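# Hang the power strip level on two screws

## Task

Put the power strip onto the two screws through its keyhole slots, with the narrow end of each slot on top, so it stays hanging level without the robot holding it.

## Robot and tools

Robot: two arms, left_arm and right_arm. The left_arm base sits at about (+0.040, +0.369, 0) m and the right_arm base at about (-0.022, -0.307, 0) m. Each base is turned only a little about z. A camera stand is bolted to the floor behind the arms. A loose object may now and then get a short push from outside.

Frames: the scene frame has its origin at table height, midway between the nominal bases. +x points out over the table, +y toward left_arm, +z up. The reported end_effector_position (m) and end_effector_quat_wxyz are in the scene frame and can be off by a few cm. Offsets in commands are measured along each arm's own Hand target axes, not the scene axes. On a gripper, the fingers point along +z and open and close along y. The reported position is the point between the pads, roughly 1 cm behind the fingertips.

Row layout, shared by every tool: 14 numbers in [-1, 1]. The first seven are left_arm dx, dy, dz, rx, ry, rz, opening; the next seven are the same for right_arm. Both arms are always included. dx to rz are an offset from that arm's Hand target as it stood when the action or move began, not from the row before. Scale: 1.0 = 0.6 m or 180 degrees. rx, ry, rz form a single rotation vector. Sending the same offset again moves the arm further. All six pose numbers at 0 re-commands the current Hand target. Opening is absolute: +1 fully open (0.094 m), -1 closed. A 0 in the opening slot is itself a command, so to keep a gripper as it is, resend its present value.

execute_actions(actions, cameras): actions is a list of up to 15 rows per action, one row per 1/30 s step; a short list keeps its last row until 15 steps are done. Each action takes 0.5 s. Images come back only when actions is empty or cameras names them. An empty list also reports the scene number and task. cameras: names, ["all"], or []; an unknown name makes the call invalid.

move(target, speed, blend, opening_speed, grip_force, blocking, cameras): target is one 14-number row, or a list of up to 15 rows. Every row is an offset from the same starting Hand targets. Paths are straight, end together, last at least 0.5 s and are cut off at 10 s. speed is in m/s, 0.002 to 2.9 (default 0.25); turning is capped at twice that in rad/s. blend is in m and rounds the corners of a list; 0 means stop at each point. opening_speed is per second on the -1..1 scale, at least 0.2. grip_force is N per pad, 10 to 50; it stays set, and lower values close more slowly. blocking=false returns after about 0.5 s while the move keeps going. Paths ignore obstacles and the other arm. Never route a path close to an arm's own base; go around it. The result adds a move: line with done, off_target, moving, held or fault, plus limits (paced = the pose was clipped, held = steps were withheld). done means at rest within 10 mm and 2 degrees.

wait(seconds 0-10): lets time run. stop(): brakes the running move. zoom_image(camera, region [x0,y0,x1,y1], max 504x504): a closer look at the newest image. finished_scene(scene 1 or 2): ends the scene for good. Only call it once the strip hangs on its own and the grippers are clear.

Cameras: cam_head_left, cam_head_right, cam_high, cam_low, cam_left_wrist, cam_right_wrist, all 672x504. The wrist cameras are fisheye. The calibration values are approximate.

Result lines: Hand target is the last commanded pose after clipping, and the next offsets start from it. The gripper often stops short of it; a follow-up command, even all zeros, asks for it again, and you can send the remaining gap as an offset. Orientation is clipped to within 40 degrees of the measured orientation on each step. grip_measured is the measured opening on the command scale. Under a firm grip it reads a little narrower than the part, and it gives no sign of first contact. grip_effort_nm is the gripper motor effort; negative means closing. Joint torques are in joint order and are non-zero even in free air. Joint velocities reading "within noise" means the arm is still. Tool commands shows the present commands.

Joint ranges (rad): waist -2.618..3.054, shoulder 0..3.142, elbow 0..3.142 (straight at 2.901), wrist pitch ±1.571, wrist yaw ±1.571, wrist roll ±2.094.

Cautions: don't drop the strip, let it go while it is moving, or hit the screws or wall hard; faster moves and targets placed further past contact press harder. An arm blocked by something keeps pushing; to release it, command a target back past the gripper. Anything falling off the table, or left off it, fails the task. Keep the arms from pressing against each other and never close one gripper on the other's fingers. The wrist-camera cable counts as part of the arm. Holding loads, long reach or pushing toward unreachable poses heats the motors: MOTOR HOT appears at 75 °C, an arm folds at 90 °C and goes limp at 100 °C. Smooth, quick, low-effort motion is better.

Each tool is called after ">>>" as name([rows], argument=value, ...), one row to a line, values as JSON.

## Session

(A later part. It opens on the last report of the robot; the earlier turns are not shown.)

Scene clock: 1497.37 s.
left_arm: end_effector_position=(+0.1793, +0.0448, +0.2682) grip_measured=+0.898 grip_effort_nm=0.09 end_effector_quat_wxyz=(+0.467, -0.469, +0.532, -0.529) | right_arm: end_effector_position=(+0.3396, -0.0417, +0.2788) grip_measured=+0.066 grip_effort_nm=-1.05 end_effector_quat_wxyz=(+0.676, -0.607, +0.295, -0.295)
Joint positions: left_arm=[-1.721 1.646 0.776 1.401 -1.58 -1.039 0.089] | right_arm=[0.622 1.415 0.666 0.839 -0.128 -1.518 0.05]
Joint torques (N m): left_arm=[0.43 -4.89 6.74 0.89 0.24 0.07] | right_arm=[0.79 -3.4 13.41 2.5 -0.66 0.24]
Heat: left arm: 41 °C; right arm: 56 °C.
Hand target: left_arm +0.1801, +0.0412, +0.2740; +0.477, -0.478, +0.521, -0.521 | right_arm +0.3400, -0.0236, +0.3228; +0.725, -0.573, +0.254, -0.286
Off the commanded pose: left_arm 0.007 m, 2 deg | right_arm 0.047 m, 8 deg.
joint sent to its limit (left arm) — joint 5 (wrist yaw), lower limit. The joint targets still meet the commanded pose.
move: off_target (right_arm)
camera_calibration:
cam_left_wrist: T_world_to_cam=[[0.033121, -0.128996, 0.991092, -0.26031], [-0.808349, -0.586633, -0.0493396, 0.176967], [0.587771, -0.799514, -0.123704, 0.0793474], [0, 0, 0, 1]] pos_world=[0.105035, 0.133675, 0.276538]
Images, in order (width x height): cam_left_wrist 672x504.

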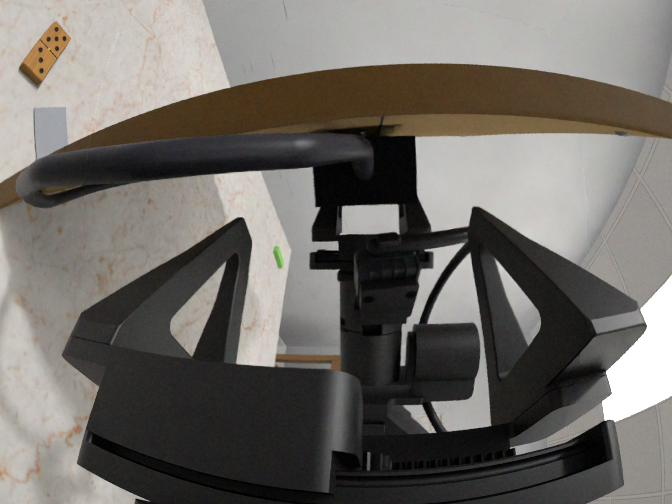

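>>> move([
  [0,0,0,0,0,0,0.9,0,0,0.01,0,-0.03,0,-0.5],
  [0,0,0,0,0,0,0.9,0.012,0,0.01,0,-0.03,0.006,-0.5],
  [0,0,0,0,0,0,0.9,-0.012,0,0.01,0,-0.03,-0.006,-0.5],
  [0,0,0,0,0,0,0.9,0,0,0.01,0,-0.03,0,-0.5],
], cameras=["cam_left_wrist","cam_head_left","cam_right_wrist"], speed=0.03)

>>> zoom_image(camera="cam_left_wrist", region=[290, 110, 420, 220])

>>> zoom_image(camera="cam_head_left", region=[290, 160, 450, 310])

Scene clock: 1513.00 s.
left_arm: end_effector_position=(+0.1793, +0.0448, +0.2682) grip_measured=+0.898 grip_effort_nm=0.09 end_effector_quat_wxyz=(+0.467, -0.469, +0.532, -0.529) | right_arm: end_effector_position=(+0.3400, -0.0409, +0.2795) grip_measured=+0.064 grip_effort_nm=-1.05 end_effector_quat_wxyz=(+0.691, -0.623, +0.250, -0.267)
Joint positions: left_arm=[-1.721 1.646 0.776 1.401 -1.58 -1.039 0.089] | right_arm=[0.551 1.443 0.68 0.867 -0.313 -1.526 0.05]
Joint torques (N m): left_arm=[0.35 -4.9 6.69 0.9 0.22 0.08] | right_arm=[2.25 -2.95 14.93 2.38 -0.26 0.56]
Heat: left arm: 41 °C; right arm: 57 °C.
Hand target: left_arm +0.1801, +0.0412, +0.2740; +0.477, -0.478, +0.521, -0.521 | right_arm +0.3443, -0.0195, +0.3240; +0.736, -0.585, +0.219, -0.259
Off the commanded pose: left_arm 0.007 m, 2 deg | right_arm 0.050 m, 8 deg.
joint sent to its limit (left arm) — joint 5 (wrist yaw), lower limit. The joint targets still meet the commanded pose.
move: off_target (right_arm)
camera_calibration:
cam_left_wrist: T_world_to_cam=[[0.033121, -0.128996, 0.991092, -0.26031], [-0.808349, -0.586633, -0.0493396, 0.176967], [0.587771, -0.799514, -0.123704, 0.0793474], [0, 0, 0, 1]] pos_world=[0.105035, 0.133675, 0.276538]
cam_right_wrist: T_world_to_cam=[[0.0597534, -0.0951559, 0.993667, -0.295747], [0.0891623, -0.990958, -0.100258, -0.0446276], [0.994223, 0.0945885, -0.0507288, -0.203097], [0, 0, 0, 1]] pos_world=[0.223575, -0.0531555, 0.279097]
Images, in order (width x height): cam_head_left 672x504, cam_left_wrist 672x504, cam_right_wrist 672x504.

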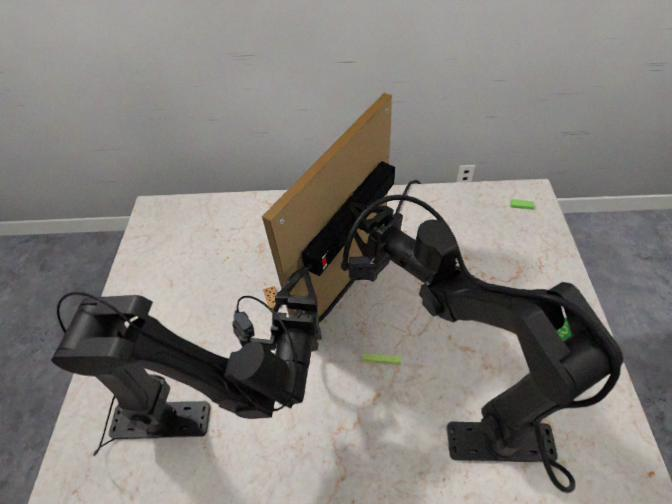

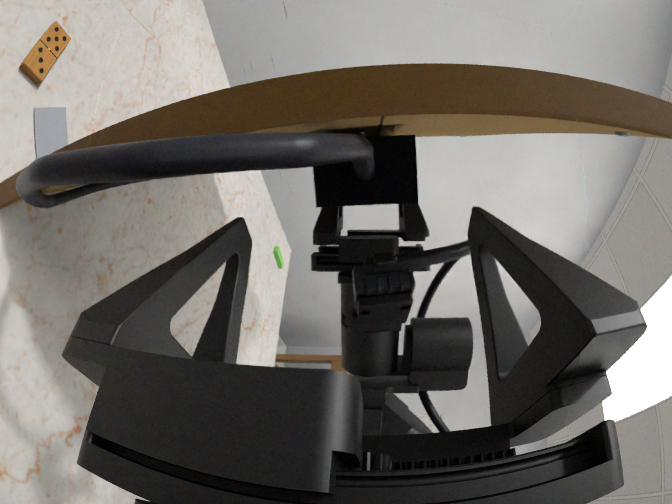

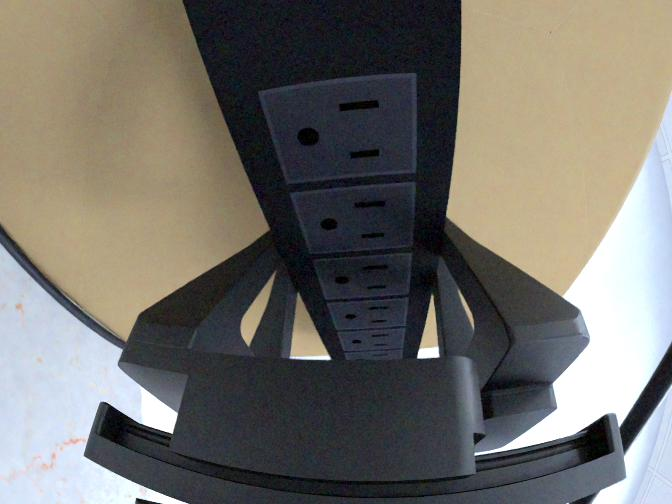

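Scaled by 3.877 from the camera's 672x504 image, which has a finer 960x720 frame.

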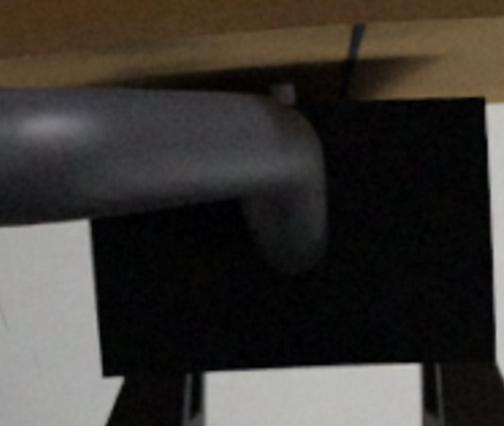

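Scaled by 3.150 from the camera's 672x504 image, which has a finer 960x720 frame.

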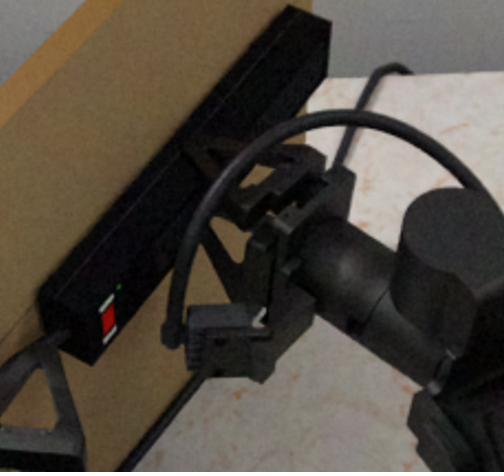

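>>> move([
  [0,0,0,0,0,0,0.9,0.012,0,-0.02,0,0.015,0,-0.5],
  [0,0,0,0,0,0,0.9,0.012,0.01,0.005,0,0.015,0,-0.5],
  [0,0,0,0,0,0,0.9,-0.012,0.01,0.005,0,0.0,0,-0.5],
  [0,0,0,0,0,0,0.9,-0.012,-0.01,0.005,0,0.0,0,-0.5],
  [0,0,0,0,0,0,0.9,0.0,0,0.01,0,0.0,0,-0.5],
], cameras=["cam_left_wrist","cam_head_left"], speed=0.04)

>>> zoom_image(camera="cam_left_wrist", region=[290, 110, 420, 220])

Scene clock: 1531.53 s.
left_arm: end_effector_position=(+0.1793, +0.0448, +0.2682) grip_measured=+0.898 grip_effort_nm=0.08 end_effector_quat_wxyz=(+0.467, -0.469, +0.532, -0.529) | right_arm: end_effector_position=(+0.3400, -0.0408, +0.2789) grip_measured=+0.064 grip_effort_nm=-1.05 end_effector_quat_wxyz=(+0.690, -0.623, +0.253, -0.267)
Joint positions: left_arm=[-1.721 1.646 0.776 1.401 -1.58 -1.039 0.089] | right_arm=[0.554 1.441 0.679 0.861 -0.305 -1.525 0.05]
Joint torques (N m): left_arm=[0.4 -4.85 6.64 0.9 0.24 0.08] | right_arm=[2.29 -1.76 16.36 2.41 -0.26 0.53]
Heat: left arm: 41 °C; right arm: 57 °C.
Hand target: left_arm +0.1801, +0.0412, +0.2740; +0.477, -0.478, +0.521, -0.521 | right_arm +0.3480, -0.0150, +0.3253; +0.736, -0.585, +0.219, -0.259
Off the commanded pose: left_arm 0.007 m, 2 deg | right_arm 0.054 m, 8 deg.
joint sent to its limit (left arm) — joint 5 (wrist yaw), lower limit. The joint targets still meet the commanded pose.
move: off_target (right_arm)
camera_calibration:
cam_left_wrist: T_world_to_cam=[[0.033121, -0.128996, 0.991092, -0.26031], [-0.808349, -0.586633, -0.0493396, 0.176967], [0.587771, -0.799514, -0.123704, 0.0793474], [0, 0, 0, 1]] pos_world=[0.105035, 0.133675, 0.276538]
Images, in order (width x height): cam_head_left 672x504, cam_left_wrist 672x504.

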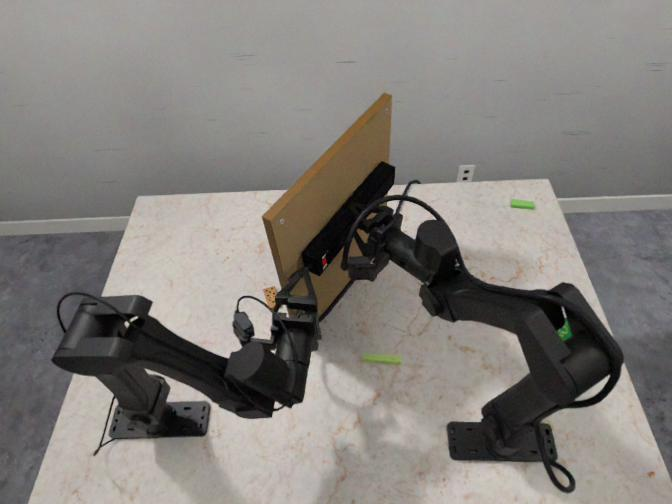

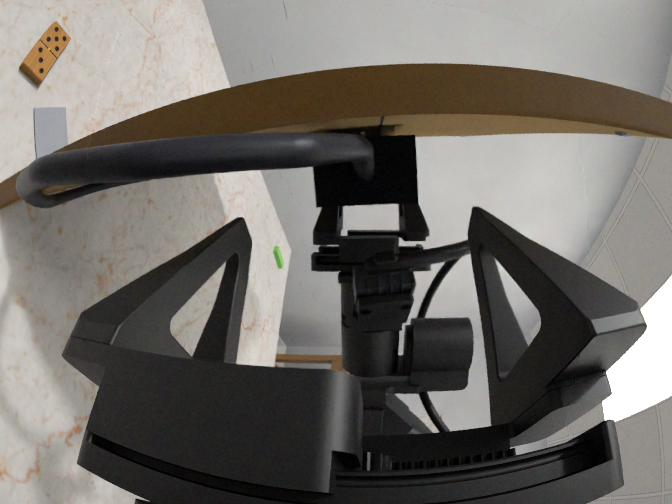

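Scaled by 3.877 from the camera's 672x504 image, which has a finer 960x720 frame.

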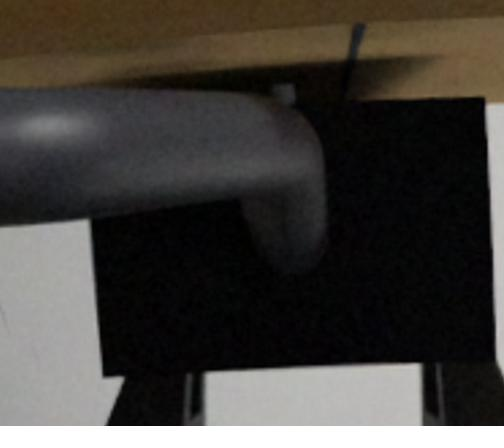

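>>> move([
  [0,0,0,0,0,0,0.9,0,0,-0.03,0,0,0,-0.5],
  [0,0,0,0,0,0,0.9,0,-0.02,-0.02,0,0,0,-0.5],
  [0,0,0,0,0,0,0.9,0,0.015,-0.02,0,0,0,-0.5],
  [0,0,0,0,0,0,0.9,0,0.0,0.0,0,-0.01,0,-0.5],
], cameras=["cam_left_wrist","cam_head_left"], speed=0.04)

>>> zoom_image(camera="cam_left_wrist", region=[290, 110, 420, 220])

Scene clock: 1551.00 s.
left_arm: end_effector_position=(+0.1793, +0.0448, +0.2682) grip_measured=+0.898 grip_effort_nm=0.09 end_effector_quat_wxyz=(+0.467, -0.469, +0.532, -0.529) | right_arm: end_effector_position=(+0.3397, -0.0405, +0.2786) grip_measured=+0.064 grip_effort_nm=-1.05 end_effector_quat_wxyz=(+0.693, -0.625, +0.244, -0.262)
Joint positions: left_arm=[-1.721 1.646 0.776 1.401 -1.58 -1.039 0.089] | right_arm=[0.542 1.449 0.68 0.874 -0.338 -1.525 0.05]
Joint torques (N m): left_arm=[0.44 -4.83 6.68 0.9 0.23 0.07] | right_arm=[1.96 -1.8 16.77 2.32 -0.4 0.54]
Heat: left arm: 41 °C; right arm: 57 °C.
Hand target: left_arm +0.1801, +0.0412, +0.2740; +0.477, -0.478, +0.521, -0.521 | right_arm +0.3479, -0.0150, +0.3253; +0.740, -0.589, +0.208, -0.249
Off the commanded pose: left_arm 0.007 m, 2 deg | right_arm 0.054 m, 8 deg.
joint sent to its limit (left arm) — joint 5 (wrist yaw), lower limit. The joint targets still meet the commanded pose.
move: off_target (right_arm)
camera_calibration:
cam_left_wrist: T_world_to_cam=[[0.033121, -0.128996, 0.991092, -0.26031], [-0.808349, -0.586633, -0.0493396, 0.176967], [0.587771, -0.799514, -0.123704, 0.0793474], [0, 0, 0, 1]] pos_world=[0.105035, 0.133675, 0.276538]
Images, in order (width x height): cam_head_left 672x504, cam_left_wrist 672x504.

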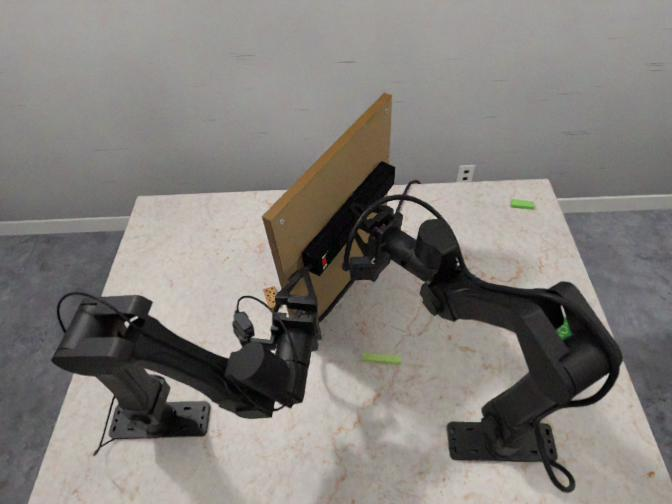

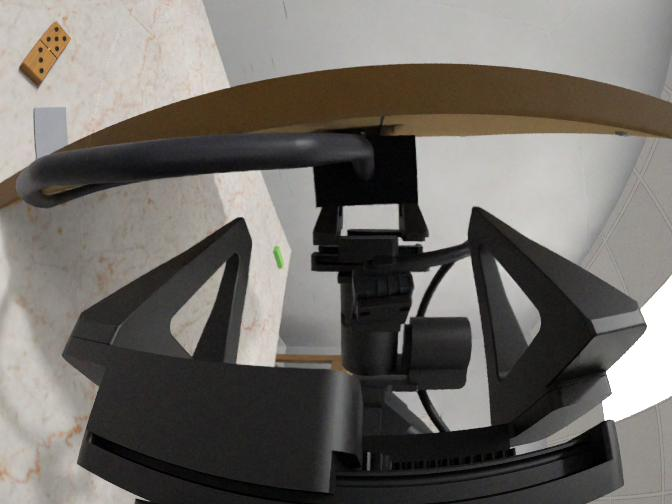

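Scaled by 3.877 from the camera's 672x504 image, which has a finer 960x720 frame.

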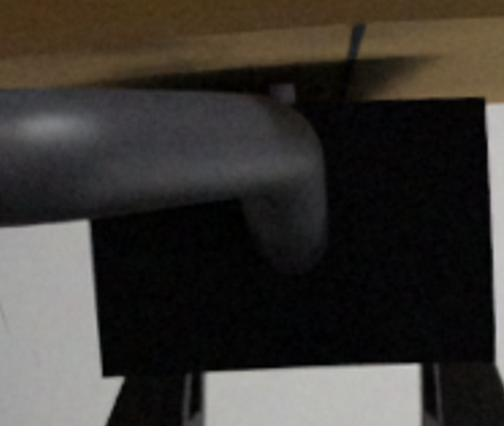

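>>> move([
  [0,0,0,0,0,0,0.9,0,0,-0.02,0,0,0.012,-0.5],
  [0,0,0,0,0,0,0.9,0,0,0.0,0,-0.01,0.015,-0.5],
  [0,0,0,0,0,0,0.9,0.01,0,0.0,0,-0.01,0.025,-0.5],
  [0,0,0,0,0,0,0.9,-0.01,0,0.0,0,-0.01,0.02,-0.5],
], cameras=["cam_left_wrist","cam_head_left"], speed=0.04)

>>> zoom_image(camera="cam_left_wrist", region=[290, 110, 420, 220])

>>> zoom_image(camera="cam_head_left", region=[290, 160, 450, 310])

Scene clock: 1592.40 s.
left_arm: end_effector_position=(+0.1793, +0.0448, +0.2682) grip_measured=+0.898 grip_effort_nm=0.09 end_effector_quat_wxyz=(+0.467, -0.469, +0.532, -0.529) | right_arm: end_effector_position=(+0.3403, -0.0404, +0.2788) grip_measured=+0.064 grip_effort_nm=-1.05 end_effector_quat_wxyz=(+0.701, -0.633, +0.224, -0.242)
Joint positions: left_arm=[-1.721 1.646 0.776 1.401 -1.58 -1.039 0.089] | right_arm=[0.506 1.468 0.696 0.881 -0.434 -1.516 0.05]
Joint torques (N m): left_arm=[0.38 -4.86 6.74 0.91 0.23 0.08] | right_arm=[4.57 -3.34 15.6 2.21 0.23 1.17]
Heat: left arm: 41 °C; right arm: 61 °C.
Hand target: left_arm +0.1801, +0.0412, +0.2740; +0.477, -0.478, +0.521, -0.521 | right_arm +0.3433, -0.0114, +0.3254; +0.750, -0.586, +0.215, -0.217
Off the commanded pose: left_arm 0.007 m, 2 deg | right_arm 0.055 m, 8 deg.
joint sent to its limit (left arm) — joint 5 (wrist yaw), lower limit. The joint targets still meet the commanded pose.
move: off_target (right_arm)
camera_calibration:
cam_left_wrist: T_world_to_cam=[[0.033121, -0.128996, 0.991092, -0.26031], [-0.808349, -0.586633, -0.0493396, 0.176967], [0.587771, -0.799514, -0.123704, 0.0793474], [0, 0, 0, 1]] pos_world=[0.105035, 0.133675, 0.276538]
Images, in order (width x height): cam_head_left 672x504, cam_left_wrist 672x504.

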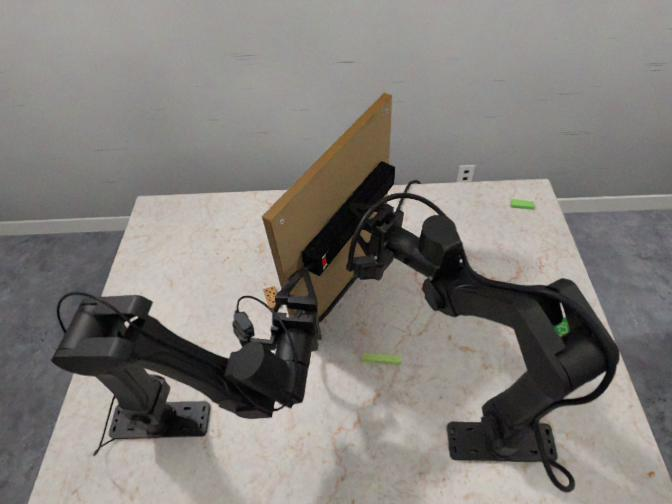

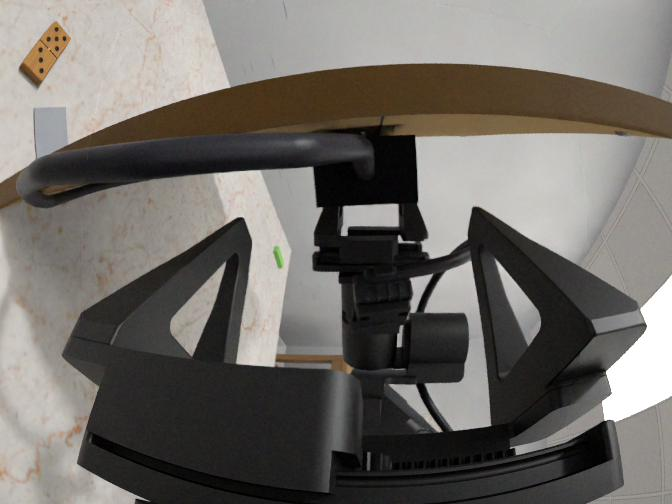

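Scaled by 3.877 from the camera's 672x504 image, which has a finer 960x720 frame.

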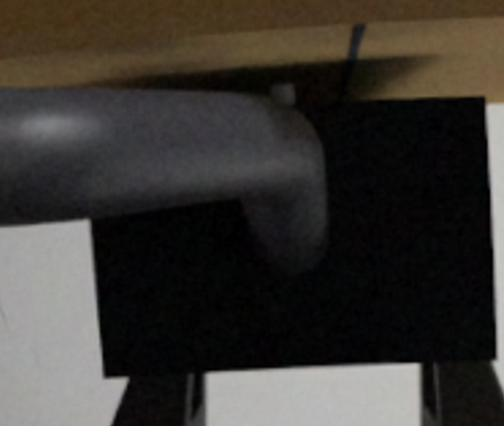

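Scaled by 3.150 from the camera's 672x504 image, which has a finer 960x720 frame.

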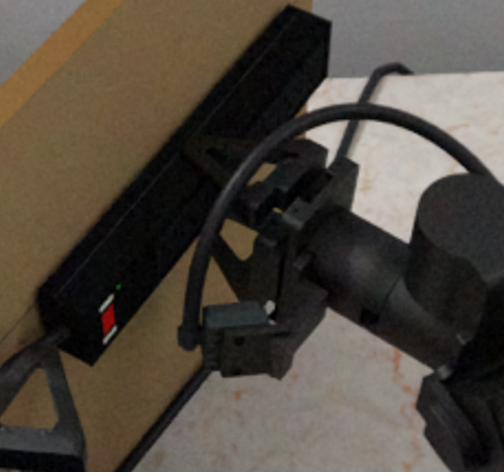

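>>> move([
  [0,0,0,0,0,0,0.9,0,0,-0.025,0,0.01,-0.005,-0.5],
  [0,0,0,0,0,0,0.9,0,0.03,-0.02,0,0.01,-0.01,-0.5],
], cameras=["cam_left_wrist","cam_head_left"], speed=0.04)

>>> zoom_image(camera="cam_left_wrist", region=[290, 110, 420, 220])

>>> zoom_image(camera="cam_head_left", region=[290, 160, 450, 310])

Scene clock: 1604.97 s.
left_arm: end_effector_position=(+0.1793, +0.0448, +0.2682) grip_measured=+0.898 grip_effort_nm=0.09 end_effector_quat_wxyz=(+0.467, -0.469, +0.532, -0.529) | right_arm: end_effector_position=(+0.3400, -0.0409, +0.2787) grip_measured=+0.064 grip_effort_nm=-1.05 end_effector_quat_wxyz=(+0.706, -0.619, +0.232, -0.256)
Joint positions: left_arm=[-1.721 1.646 0.776 1.401 -1.58 -1.039 0.089] | right_arm=[0.525 1.477 0.671 0.942 -0.381 -1.509 0.05]
Joint torques (N m): left_arm=[0.44 -4.9 6.67 0.91 0.23 0.11] | right_arm=[4.36 -2.69 11.78 2.41 0.21 0.72]
Heat: left arm: 41 °C; right arm: 58 °C.
Hand target: left_arm +0.1801, +0.0412, +0.2740; +0.477, -0.478, +0.521, -0.521 | right_arm +0.3377, -0.0169, +0.3052; +0.743, -0.586, +0.217, -0.238
Off the commanded pose: left_arm 0.007 m, 2 deg | right_arm 0.036 m, 6 deg.
joint sent to its limit (left arm) — joint 5 (wrist yaw), lower limit. The joint targets still meet the commanded pose.
move: off_target (right_arm)
camera_calibration:
cam_left_wrist: T_world_to_cam=[[0.033121, -0.128996, 0.991092, -0.26031], [-0.808349, -0.586633, -0.0493396, 0.176967], [0.587771, -0.799514, -0.123704, 0.0793474], [0, 0, 0, 1]] pos_world=[0.105035, 0.133675, 0.276538]
Images, in order (width x height): cam_head_left 672x504, cam_left_wrist 672x504.

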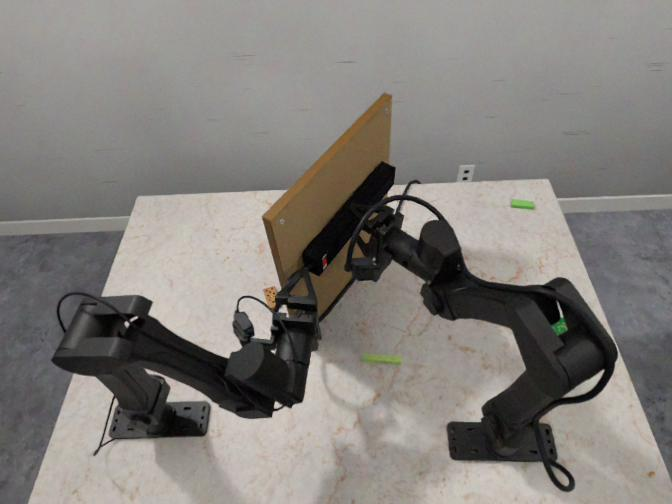

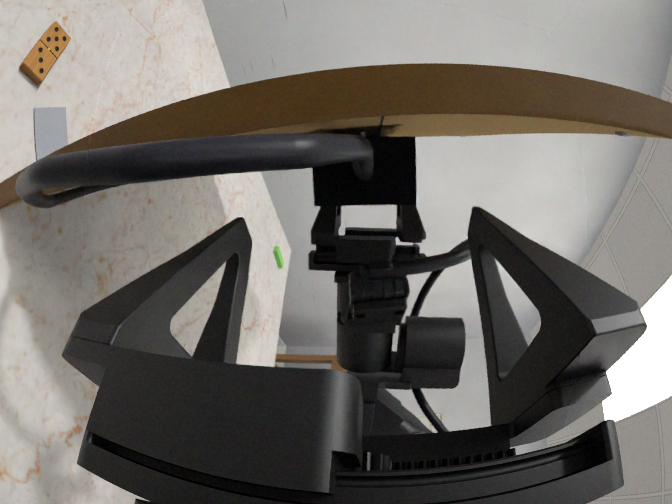

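Scaled by 3.877 from the camera's 672x504 image, which has a finer 960x720 frame.

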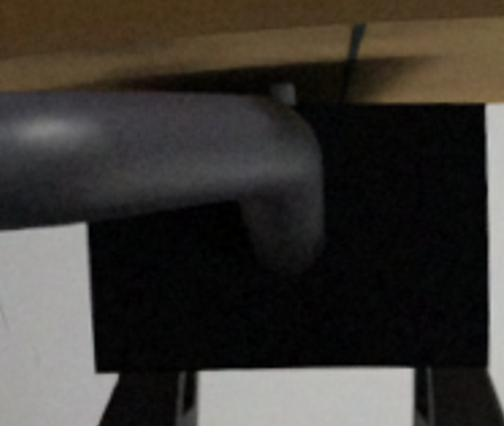

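Scaled by 3.150 from the camera's 672x504 image, which has a finer 960x720 frame.

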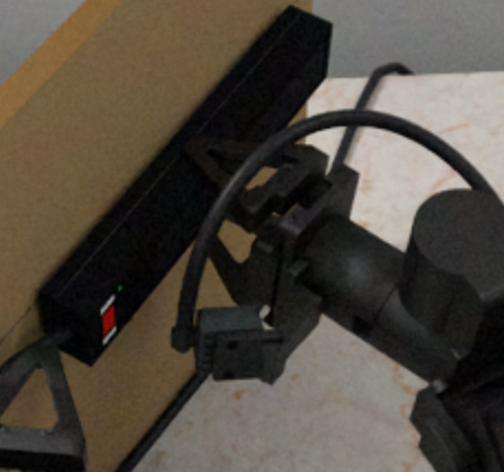

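>>> move(target=[0,0,0,0,0,0,0.9,0,0.025,-0.005,0,0,0,-0.5], cameras=["cam_left_wrist","cam_head_left"], speed=0.04)

>>> zoom_image(camera="cam_left_wrist", region=[290, 110, 420, 220])

>>> zoom_image(camera="cam_head_left", region=[290, 160, 450, 310])

Scene clock: 1613.20 s.
left_arm: end_effector_position=(+0.1793, +0.0448, +0.2682) grip_measured=+0.898 grip_effort_nm=0.09 end_effector_quat_wxyz=(+0.467, -0.469, +0.532, -0.529) | right_arm: end_effector_position=(+0.3397, -0.0410, +0.2767) grip_measured=+0.064 grip_effort_nm=-1.05 end_effector_quat_wxyz=(+0.721, -0.600, +0.227, -0.261)
Joint positions: left_arm=[-1.721 1.646 0.776 1.401 -1.58 -1.039 0.089] | right_arm=[0.529 1.523 0.642 1.071 -0.371 -1.486 0.05]
Joint torques (N m): left_arm=[0.38 -4.92 6.74 0.89 0.24 0.07] | right_arm=[4.22 -2.63 11.22 1.91 0.13 0.47]
Heat: left arm: 41 °C; right arm: 55 °C.
Hand target: left_arm +0.1801, +0.0412, +0.2740; +0.477, -0.478, +0.521, -0.521 | right_arm +0.3374, -0.0161, +0.2899; +0.743, -0.586, +0.217, -0.238
Off the commanded pose: left_arm 0.007 m, 2 deg | right_arm 0.028 m, 4 deg.
joint sent to its limit (left arm) — joint 5 (wrist yaw), lower limit. The joint targets still meet the commanded pose.
move: off_target (right_arm)
camera_calibration:
cam_left_wrist: T_world_to_cam=[[0.033121, -0.128996, 0.991092, -0.26031], [-0.808349, -0.586633, -0.0493396, 0.176967], [0.587771, -0.799514, -0.123704, 0.0793474], [0, 0, 0, 1]] pos_world=[0.105035, 0.133675, 0.276538]
Images, in order (width x height): cam_head_left 672x504, cam_left_wrist 672x504.

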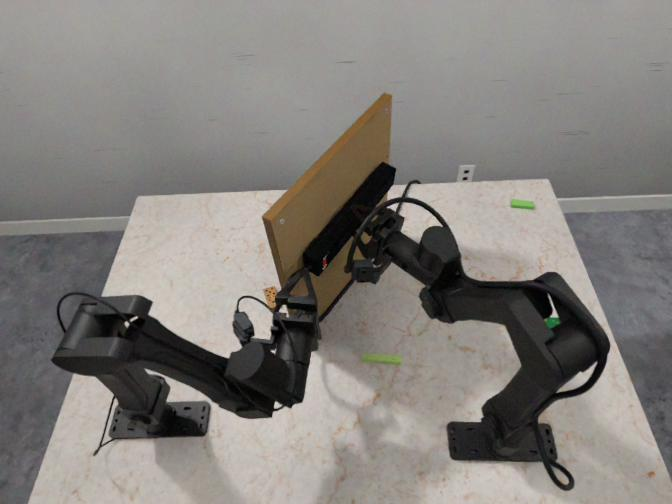

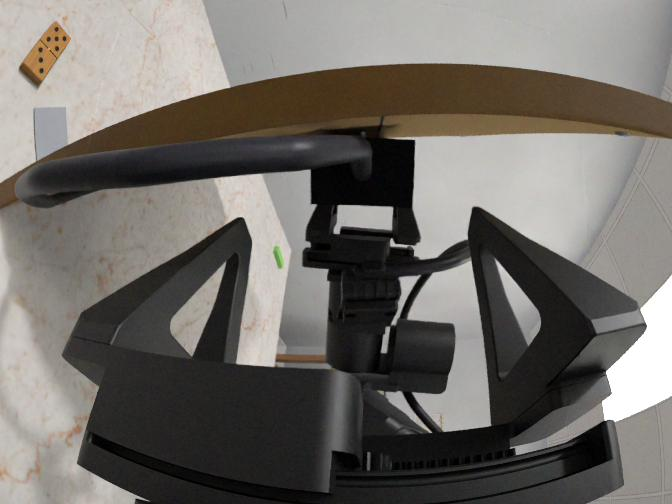

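Scaled by 3.877 from the camera's 672x504 image, which has a finer 960x720 frame.

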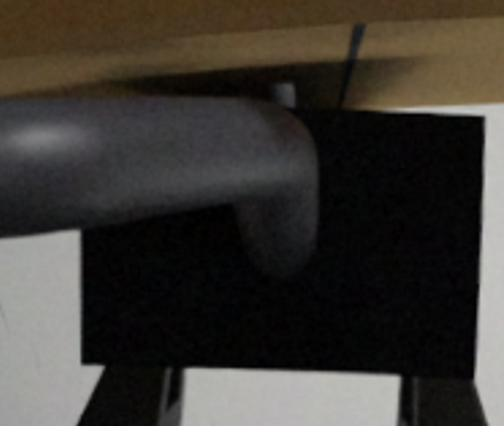

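Scaled by 3.150 from the camera's 672x504 image, which has a finer 960x720 frame.

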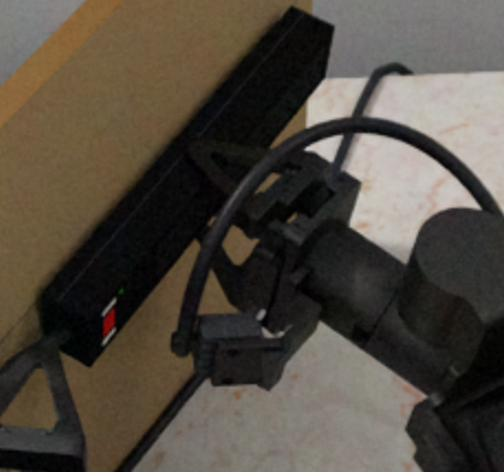

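>>> move([
  [0,0,0,0,0,0,0.9,0,-0.015,0.0,-0.03,0,0,-0.5],
  [0,0,0,0,0,0,0.9,0,-0.01,0.05,-0.035,0,0,-0.5],
], cameras=["cam_left_wrist"], speed=0.04)

>>> zoom_image(camera="cam_left_wrist", region=[290, 110, 420, 220])

Scene clock: 1628.40 s.
left_arm: end_effector_position=(+0.1793, +0.0448, +0.2682) grip_measured=+0.898 grip_effort_nm=0.09 end_effector_quat_wxyz=(+0.467, -0.469, +0.532, -0.529) | right_arm: end_effector_position=(+0.3418, -0.0389, +0.2745) grip_measured=+0.064 grip_effort_nm=-1.05 end_effector_quat_wxyz=(+0.686, -0.638, +0.242, -0.252)
Joint positions: left_arm=[-1.721 1.646 0.776 1.401 -1.58 -1.039 0.089] | right_arm=[0.532 1.453 0.699 0.828 -0.367 -1.533 0.05]
Joint torques (N m): left_arm=[0.35 -4.82 6.69 0.9 0.22 0.06] | right_arm=[6.04 0.54 19.32 1.51 0.23 0.53]
Heat: left arm: 41 °C; right arm: 55 °C.
Hand target: left_arm +0.1801, +0.0412, +0.2740; +0.477, -0.478, +0.521, -0.521 | right_arm +0.3547, +0.0058, +0.3025; +0.710, -0.626, +0.230, -0.225
Off the commanded pose: left_arm 0.007 m, 2 deg | right_arm 0.054 m, 5 deg.
joint sent to its limit (left arm) — joint 5 (wrist yaw), lower limit. The joint targets still meet the commanded pose.
move: off_target (right_arm)
camera_calibration:
cam_left_wrist: T_world_to_cam=[[0.033121, -0.128996, 0.991092, -0.26031], [-0.808349, -0.586633, -0.0493396, 0.176967], [0.587771, -0.799514, -0.123704, 0.0793474], [0, 0, 0, 1]] pos_world=[0.105035, 0.133675, 0.276538]
Images, in order (width x height): cam_left_wrist 672x504.

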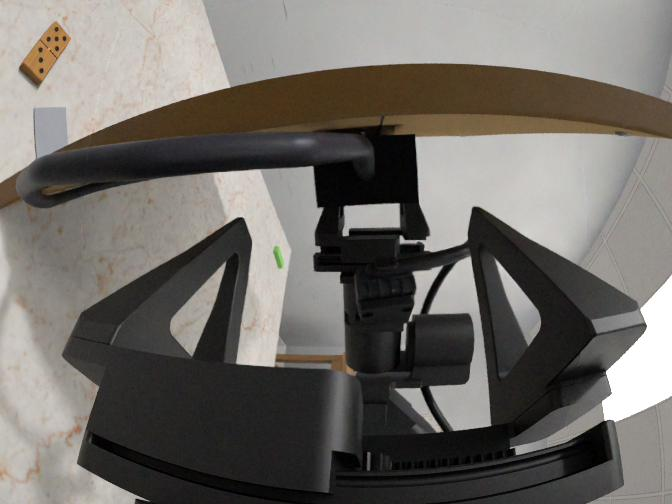

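Scaled by 3.877 from the camera's 672x504 image, which has a finer 960x720 frame.

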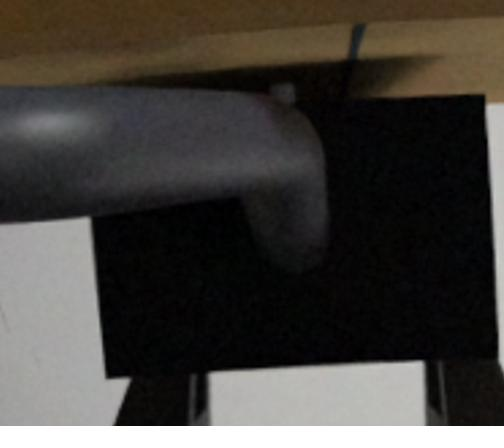

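>>> move([
  [0,0,0,0,0,0,0.9,0,0,-0.07,0,0,0,-0.5],
  [0,0,0,0,0,0,0.9,0,-0.045,-0.06,0.02,0,0,-0.5],
], cameras=["cam_left_wrist"], speed=0.04)

>>> zoom_image(camera="cam_left_wrist", region=[290, 110, 420, 220])

Scene clock: 1694.77 s.
left_arm: end_effector_position=(+0.1793, +0.0448, +0.2682) grip_measured=+0.898 grip_effort_nm=0.09 end_effector_quat_wxyz=(+0.467, -0.469, +0.532, -0.529) | right_arm: end_effector_position=(+0.3396, -0.0408, +0.2787) grip_measured=+0.063 grip_effort_nm=-1.05 end_effector_quat_wxyz=(+0.684, -0.639, +0.243, -0.253)
Joint positions: left_arm=[-1.721 1.646 0.776 1.401 -1.58 -1.039 0.089] | right_arm=[0.532 1.429 0.702 0.797 -0.363 -1.536 0.05]
Joint torques (N m): left_arm=[0.39 -4.81 6.74 0.91 0.24 0.08] | right_arm=[2.17 -7.31 12.97 2 -0.39 0.84]
Heat: left arm: 41 °C; right arm: 61 °C.
Hand target: left_arm +0.1801, +0.0412, +0.2740; +0.477, -0.478, +0.521, -0.521 | right_arm +0.3319, -0.0256, +0.3252; +0.729, -0.604, +0.223, -0.232
Off the commanded pose: left_arm 0.007 m, 2 deg | right_arm 0.050 m, 7 deg.
joint sent to its limit (left arm) — joint 5 (wrist yaw), lower limit. The joint targets still meet the commanded pose.
move: off_target (right_arm)
camera_calibration:
cam_left_wrist: T_world_to_cam=[[0.033121, -0.128996, 0.991092, -0.26031], [-0.808349, -0.586633, -0.0493396, 0.176967], [0.587771, -0.799514, -0.123704, 0.0793474], [0, 0, 0, 1]] pos_world=[0.105035, 0.133675, 0.276538]
Images, in order (width x height): cam_left_wrist 672x504.

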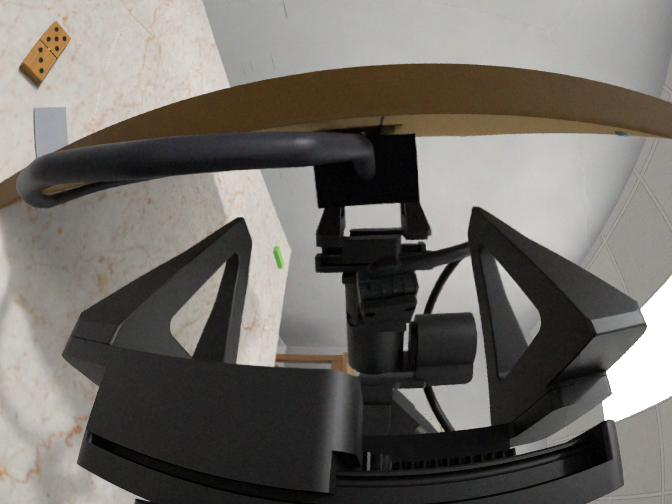

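Scaled by 3.877 from the camera's 672x504 image, which has a finer 960x720 frame.

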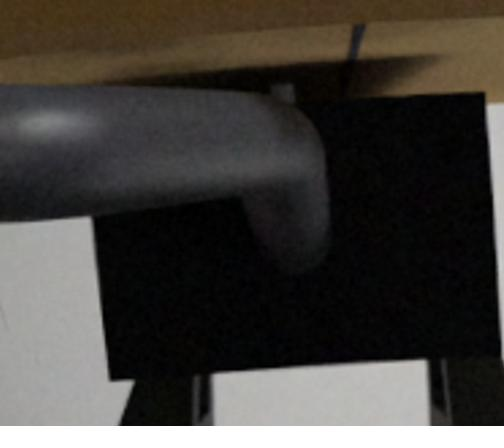

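>>> move([
  [0,0,0,0,0,0,0.9,0,0,0.06,0,0,0,-0.5],
  [0,0,0,0,0,0,0.9,0.02,0,0.06,0,0.01,0,-0.5],
  [0,0,0,0,0,0,0.9,-0.02,0,0.06,0,0.02,0,-0.5],
], cameras=["cam_left_wrist"], speed=0.04)

>>> zoom_image(camera="cam_left_wrist", region=[290, 110, 420, 220])

Scene clock: 1705.77 s.
left_arm: end_effector_position=(+0.1793, +0.0448, +0.2682) grip_measured=+0.898 grip_effort_nm=0.09 end_effector_quat_wxyz=(+0.467, -0.469, +0.532, -0.529) | right_arm: end_effector_position=(+0.3413, -0.0389, +0.2797) grip_measured=+0.063 grip_effort_nm=-1.05 end_effector_quat_wxyz=(+0.657, -0.638, +0.288, -0.281)
Joint positions: left_arm=[-1.721 1.646 0.776 1.401 -1.58 -1.039 0.089] | right_arm=[0.604 1.39 0.725 0.686 -0.181 -1.547 0.05]
Joint torques (N m): left_arm=[0.42 -4.85 6.79 0.91 0.24 0.08] | right_arm=[5.38 -0.02 17.84 2.68 -0.47 0.71]
Heat: left arm: 41 °C; right arm: 61 °C.
Hand target: left_arm +0.1801, +0.0412, +0.2740; +0.477, -0.478, +0.521, -0.521 | right_arm +0.3443, +0.0096, +0.3319; +0.722, -0.596, +0.246, -0.251
Off the commanded pose: left_arm 0.007 m, 2 deg | right_arm 0.071 m, 11 deg.
joint sent to its limit (left arm) — joint 5 (wrist yaw), lower limit. The joint targets still meet the commanded pose.
move: off_target (right_arm)
camera_calibration:
cam_left_wrist: T_world_to_cam=[[0.033121, -0.128996, 0.991092, -0.26031], [-0.808349, -0.586633, -0.0493396, 0.176967], [0.587771, -0.799514, -0.123704, 0.0793474], [0, 0, 0, 1]] pos_world=[0.105035, 0.133675, 0.276538]
Images, in order (width x height): cam_left_wrist 672x504.

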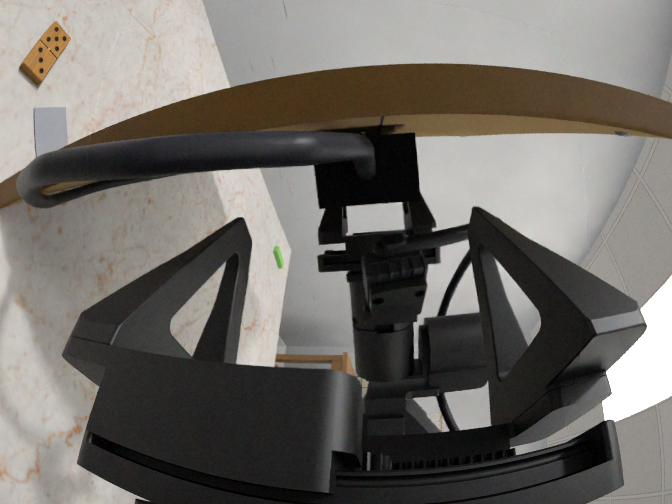

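Scaled by 3.877 from the camera's 672x504 image, which has a finer 960x720 frame.

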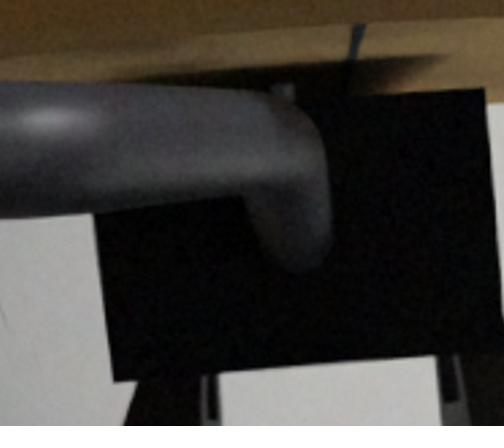

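>>> move([
  [0,0,0,0,0,0,0.9,0,0.03,-0.03,0.03,-0.01,0,-0.5],
  [0,0,0,0,0,0,0.9,0,0.03,0,0.05,-0.01,0,-0.5],
], cameras=["cam_left_wrist"], speed=0.04)

>>> zoom_image(camera="cam_left_wrist", region=[290, 110, 420, 220])

Scene clock: 1717.10 s.
left_arm: end_effector_position=(+0.1793, +0.0448, +0.2682) grip_measured=+0.898 grip_effort_nm=0.08 end_effector_quat_wxyz=(+0.467, -0.469, +0.532, -0.529) | right_arm: end_effector_position=(+0.3404, -0.0393, +0.2766) grip_measured=+0.062 grip_effort_nm=-1.05 end_effector_quat_wxyz=(+0.733, -0.555, +0.263, -0.293)
Joint positions: left_arm=[-1.721 1.646 0.776 1.401 -1.58 -1.039 0.089] | right_arm=[0.604 1.575 0.605 1.224 -0.182 -1.461 0.05]
Joint torques (N m): left_arm=[0.43 -4.88 6.72 0.9 0.26 0.08] | right_arm=[5.39 -1.2 19.36 1.6 -0.5 0.22]
Heat: left arm: 41 °C; right arm: 64 °C.
Hand target: left_arm +0.1801, +0.0412, +0.2740; +0.477, -0.478, +0.521, -0.521 | right_arm +0.3456, +0.0125, +0.3142; +0.770, -0.541, +0.214, -0.260
Off the commanded pose: left_arm 0.007 m, 2 deg | right_arm 0.064 m, 8 deg.
joint sent to its limit (left arm) — joint 5 (wrist yaw), lower limit. The joint targets still meet the commanded pose.
move: off_target (right_arm)
camera_calibration:
cam_left_wrist: T_world_to_cam=[[0.033121, -0.128996, 0.991092, -0.26031], [-0.808349, -0.586633, -0.0493396, 0.176967], [0.587771, -0.799514, -0.123704, 0.0793474], [0, 0, 0, 1]] pos_world=[0.105035, 0.133675, 0.276538]
Images, in order (width x height): cam_left_wrist 672x504.

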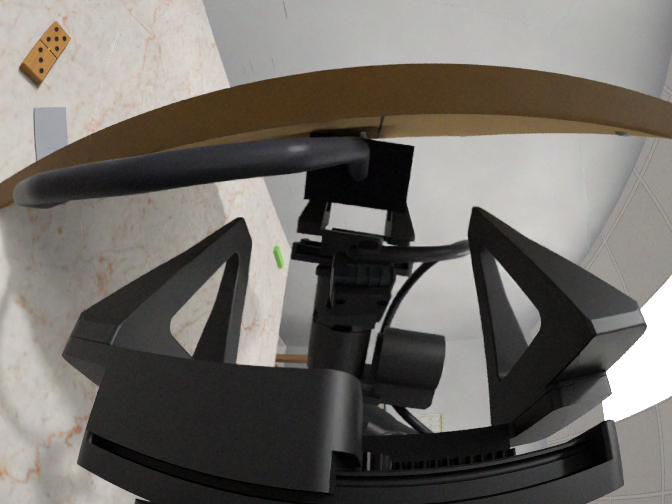

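Scaled by 3.877 from the camera's 672x504 image, which has a finer 960x720 frame.

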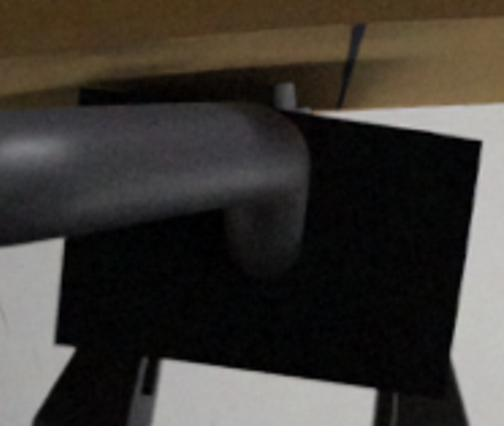

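>>> move([
  [0,0,0,0,0,0,0.9,0,0,-0.08,0,0,0,-0.5],
  [0,0,0,0,0,0,0.9,0.005,0,-0.08,-0.05,-0.008,-0.012,-0.5],
], cameras=["cam_left_wrist"], speed=0.05)

>>> zoom_image(camera="cam_left_wrist", region=[280, 100, 460, 340])

Scene clock: 1734.27 s.
left_arm: end_effector_position=(+0.1793, +0.0448, +0.2682) grip_measured=+0.898 grip_effort_nm=0.09 end_effector_quat_wxyz=(+0.467, -0.469, +0.532, -0.529) | right_arm: end_effector_position=(+0.3364, -0.0401, +0.2712) grip_measured=+0.061 grip_effort_nm=-1.05 end_effector_quat_wxyz=(+0.689, -0.615, +0.252, -0.289)
Joint positions: left_arm=[-1.721 1.646 0.776 1.401 -1.58 -1.039 0.089] | right_arm=[0.583 1.459 0.633 0.946 -0.245 -1.55 0.05]
Joint torques (N m): left_arm=[0.4 -4.9 6.72 0.89 0.24 0.07] | right_arm=[0.95 -8.49 9.61 1.67 -1.1 0.44]
Heat: left arm: 41 °C; right arm: 61 °C.
Hand target: left_arm +0.1801, +0.0412, +0.2740; +0.477, -0.478, +0.521, -0.521 | right_arm +0.3185, -0.0240, +0.2988; +0.723, -0.607, +0.213, -0.251
Off the commanded pose: left_arm 0.007 m, 2 deg | right_arm 0.036 m, 7 deg.
joint sent to its limit (left arm) — joint 5 (wrist yaw), lower limit. The joint targets still meet the commanded pose.
move: off_target (right_arm)
camera_calibration:
cam_left_wrist: T_world_to_cam=[[0.033121, -0.128996, 0.991092, -0.26031], [-0.808349, -0.586633, -0.0493396, 0.176967], [0.587771, -0.799514, -0.123704, 0.0793474], [0, 0, 0, 1]] pos_world=[0.105035, 0.133675, 0.276538]
Images, in order (width x height): cam_left_wrist 672x504.

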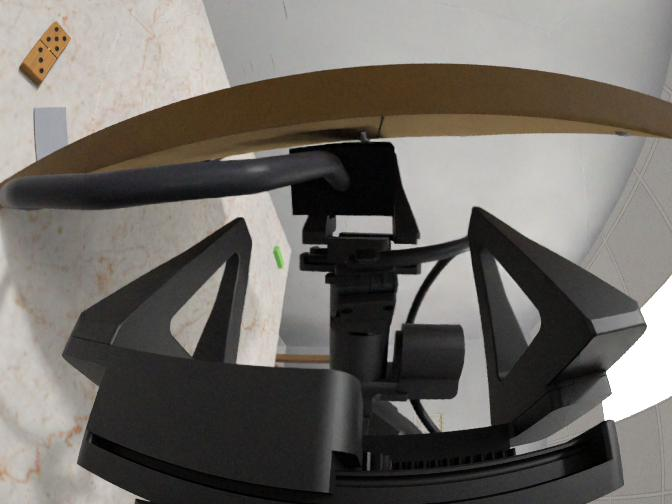

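Scaled by 2.100 from the camera's 672x504 image, which has a finer 960x720 frame.

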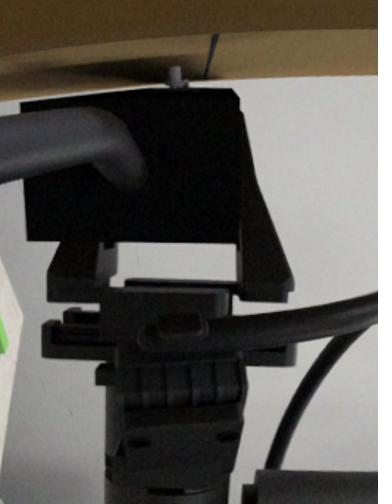

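>>> move(target=[0,0,0,0,0,0,0.9,0,-0.01,-0.06,0,0,0,-0.5], speed=0.06, cameras=["cam_left_wrist","cam_head_right"])

Scene clock: 1781.57 s.
left_arm: end_effector_position=(+0.1793, +0.0448, +0.2682) grip_measured=+0.898 grip_effort_nm=0.09 end_effector_quat_wxyz=(+0.467, -0.469, +0.531, -0.529) | right_arm: end_effector_position=(+0.3381, -0.0415, +0.2685) grip_measured=+0.061 grip_effort_nm=-1.05 end_effector_quat_wxyz=(+0.680, -0.621, +0.247, -0.302)
Joint positions: left_arm=[-1.721 1.646 0.776 1.401 -1.58 -1.04 0.089] | right_arm=[0.582 1.459 0.633 0.935 -0.235 -1.584 0.05]
Joint torques (N m): left_arm=[-0.08 -5.16 4.49 1.08 0.24 -0.01] | right_arm=[0.2 -5.6 6.99 1.8 -0.11 0.37]
Heat: left arm: 39 °C; right arm: 53 °C.
Hand target: left_arm +0.1793, +0.0448, +0.2682; +0.467, -0.469, +0.531, -0.529 | right_arm +0.3364, -0.0401, +0.2712; +0.689, -0.615, +0.252, -0.289
Tool commands: left_gripper/opening=+0.9 right_gripper/opening=-0.5
CONTROL GIVEN BACK BY A PERSON. The link to the robot was lost, through no command of yours. It is back now. Nothing of this call ran. Your reply's later calls are not run. The arms hold where they stopped. Where a move or wait says "fault", it means the lost link, not a fault of the arm. Commands run again from your next reply on.
move: fault
camera_calibration:
cam_left_wrist: T_world_to_cam=[[0.0331721, -0.128582, 0.991144, -0.260385], [-0.808328, -0.586684, -0.0490578, 0.176894], [0.587796, -0.799542, -0.123398, 0.0792646], [0, 0, 0, 1]] pos_world=[0.105035, 0.133676, 0.276539]
Images, in order (width x height): cam_head_right 672x504, cam_left_wrist 672x504.

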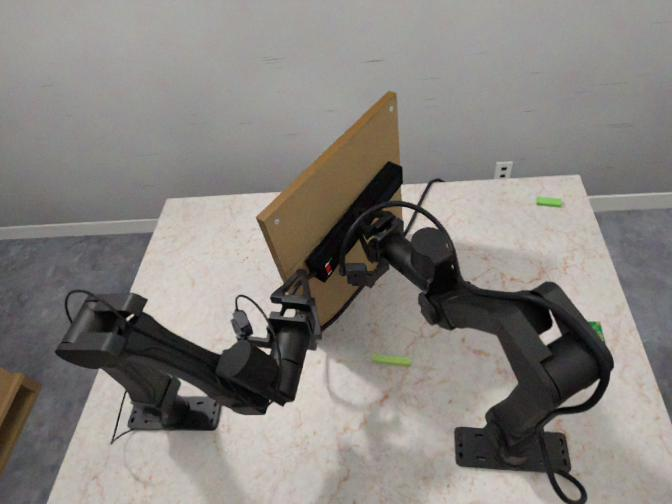

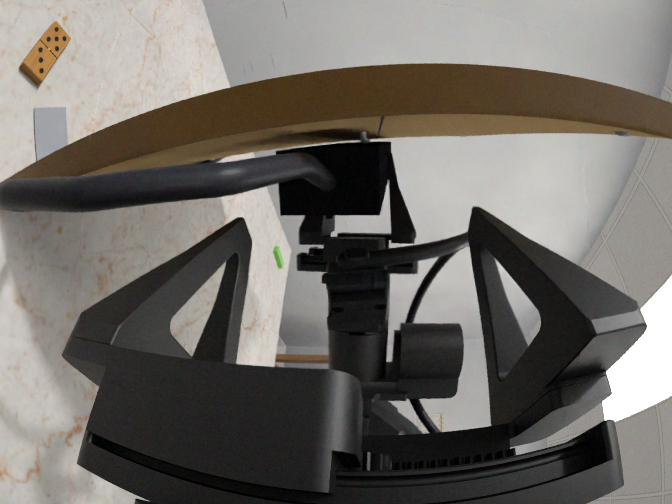

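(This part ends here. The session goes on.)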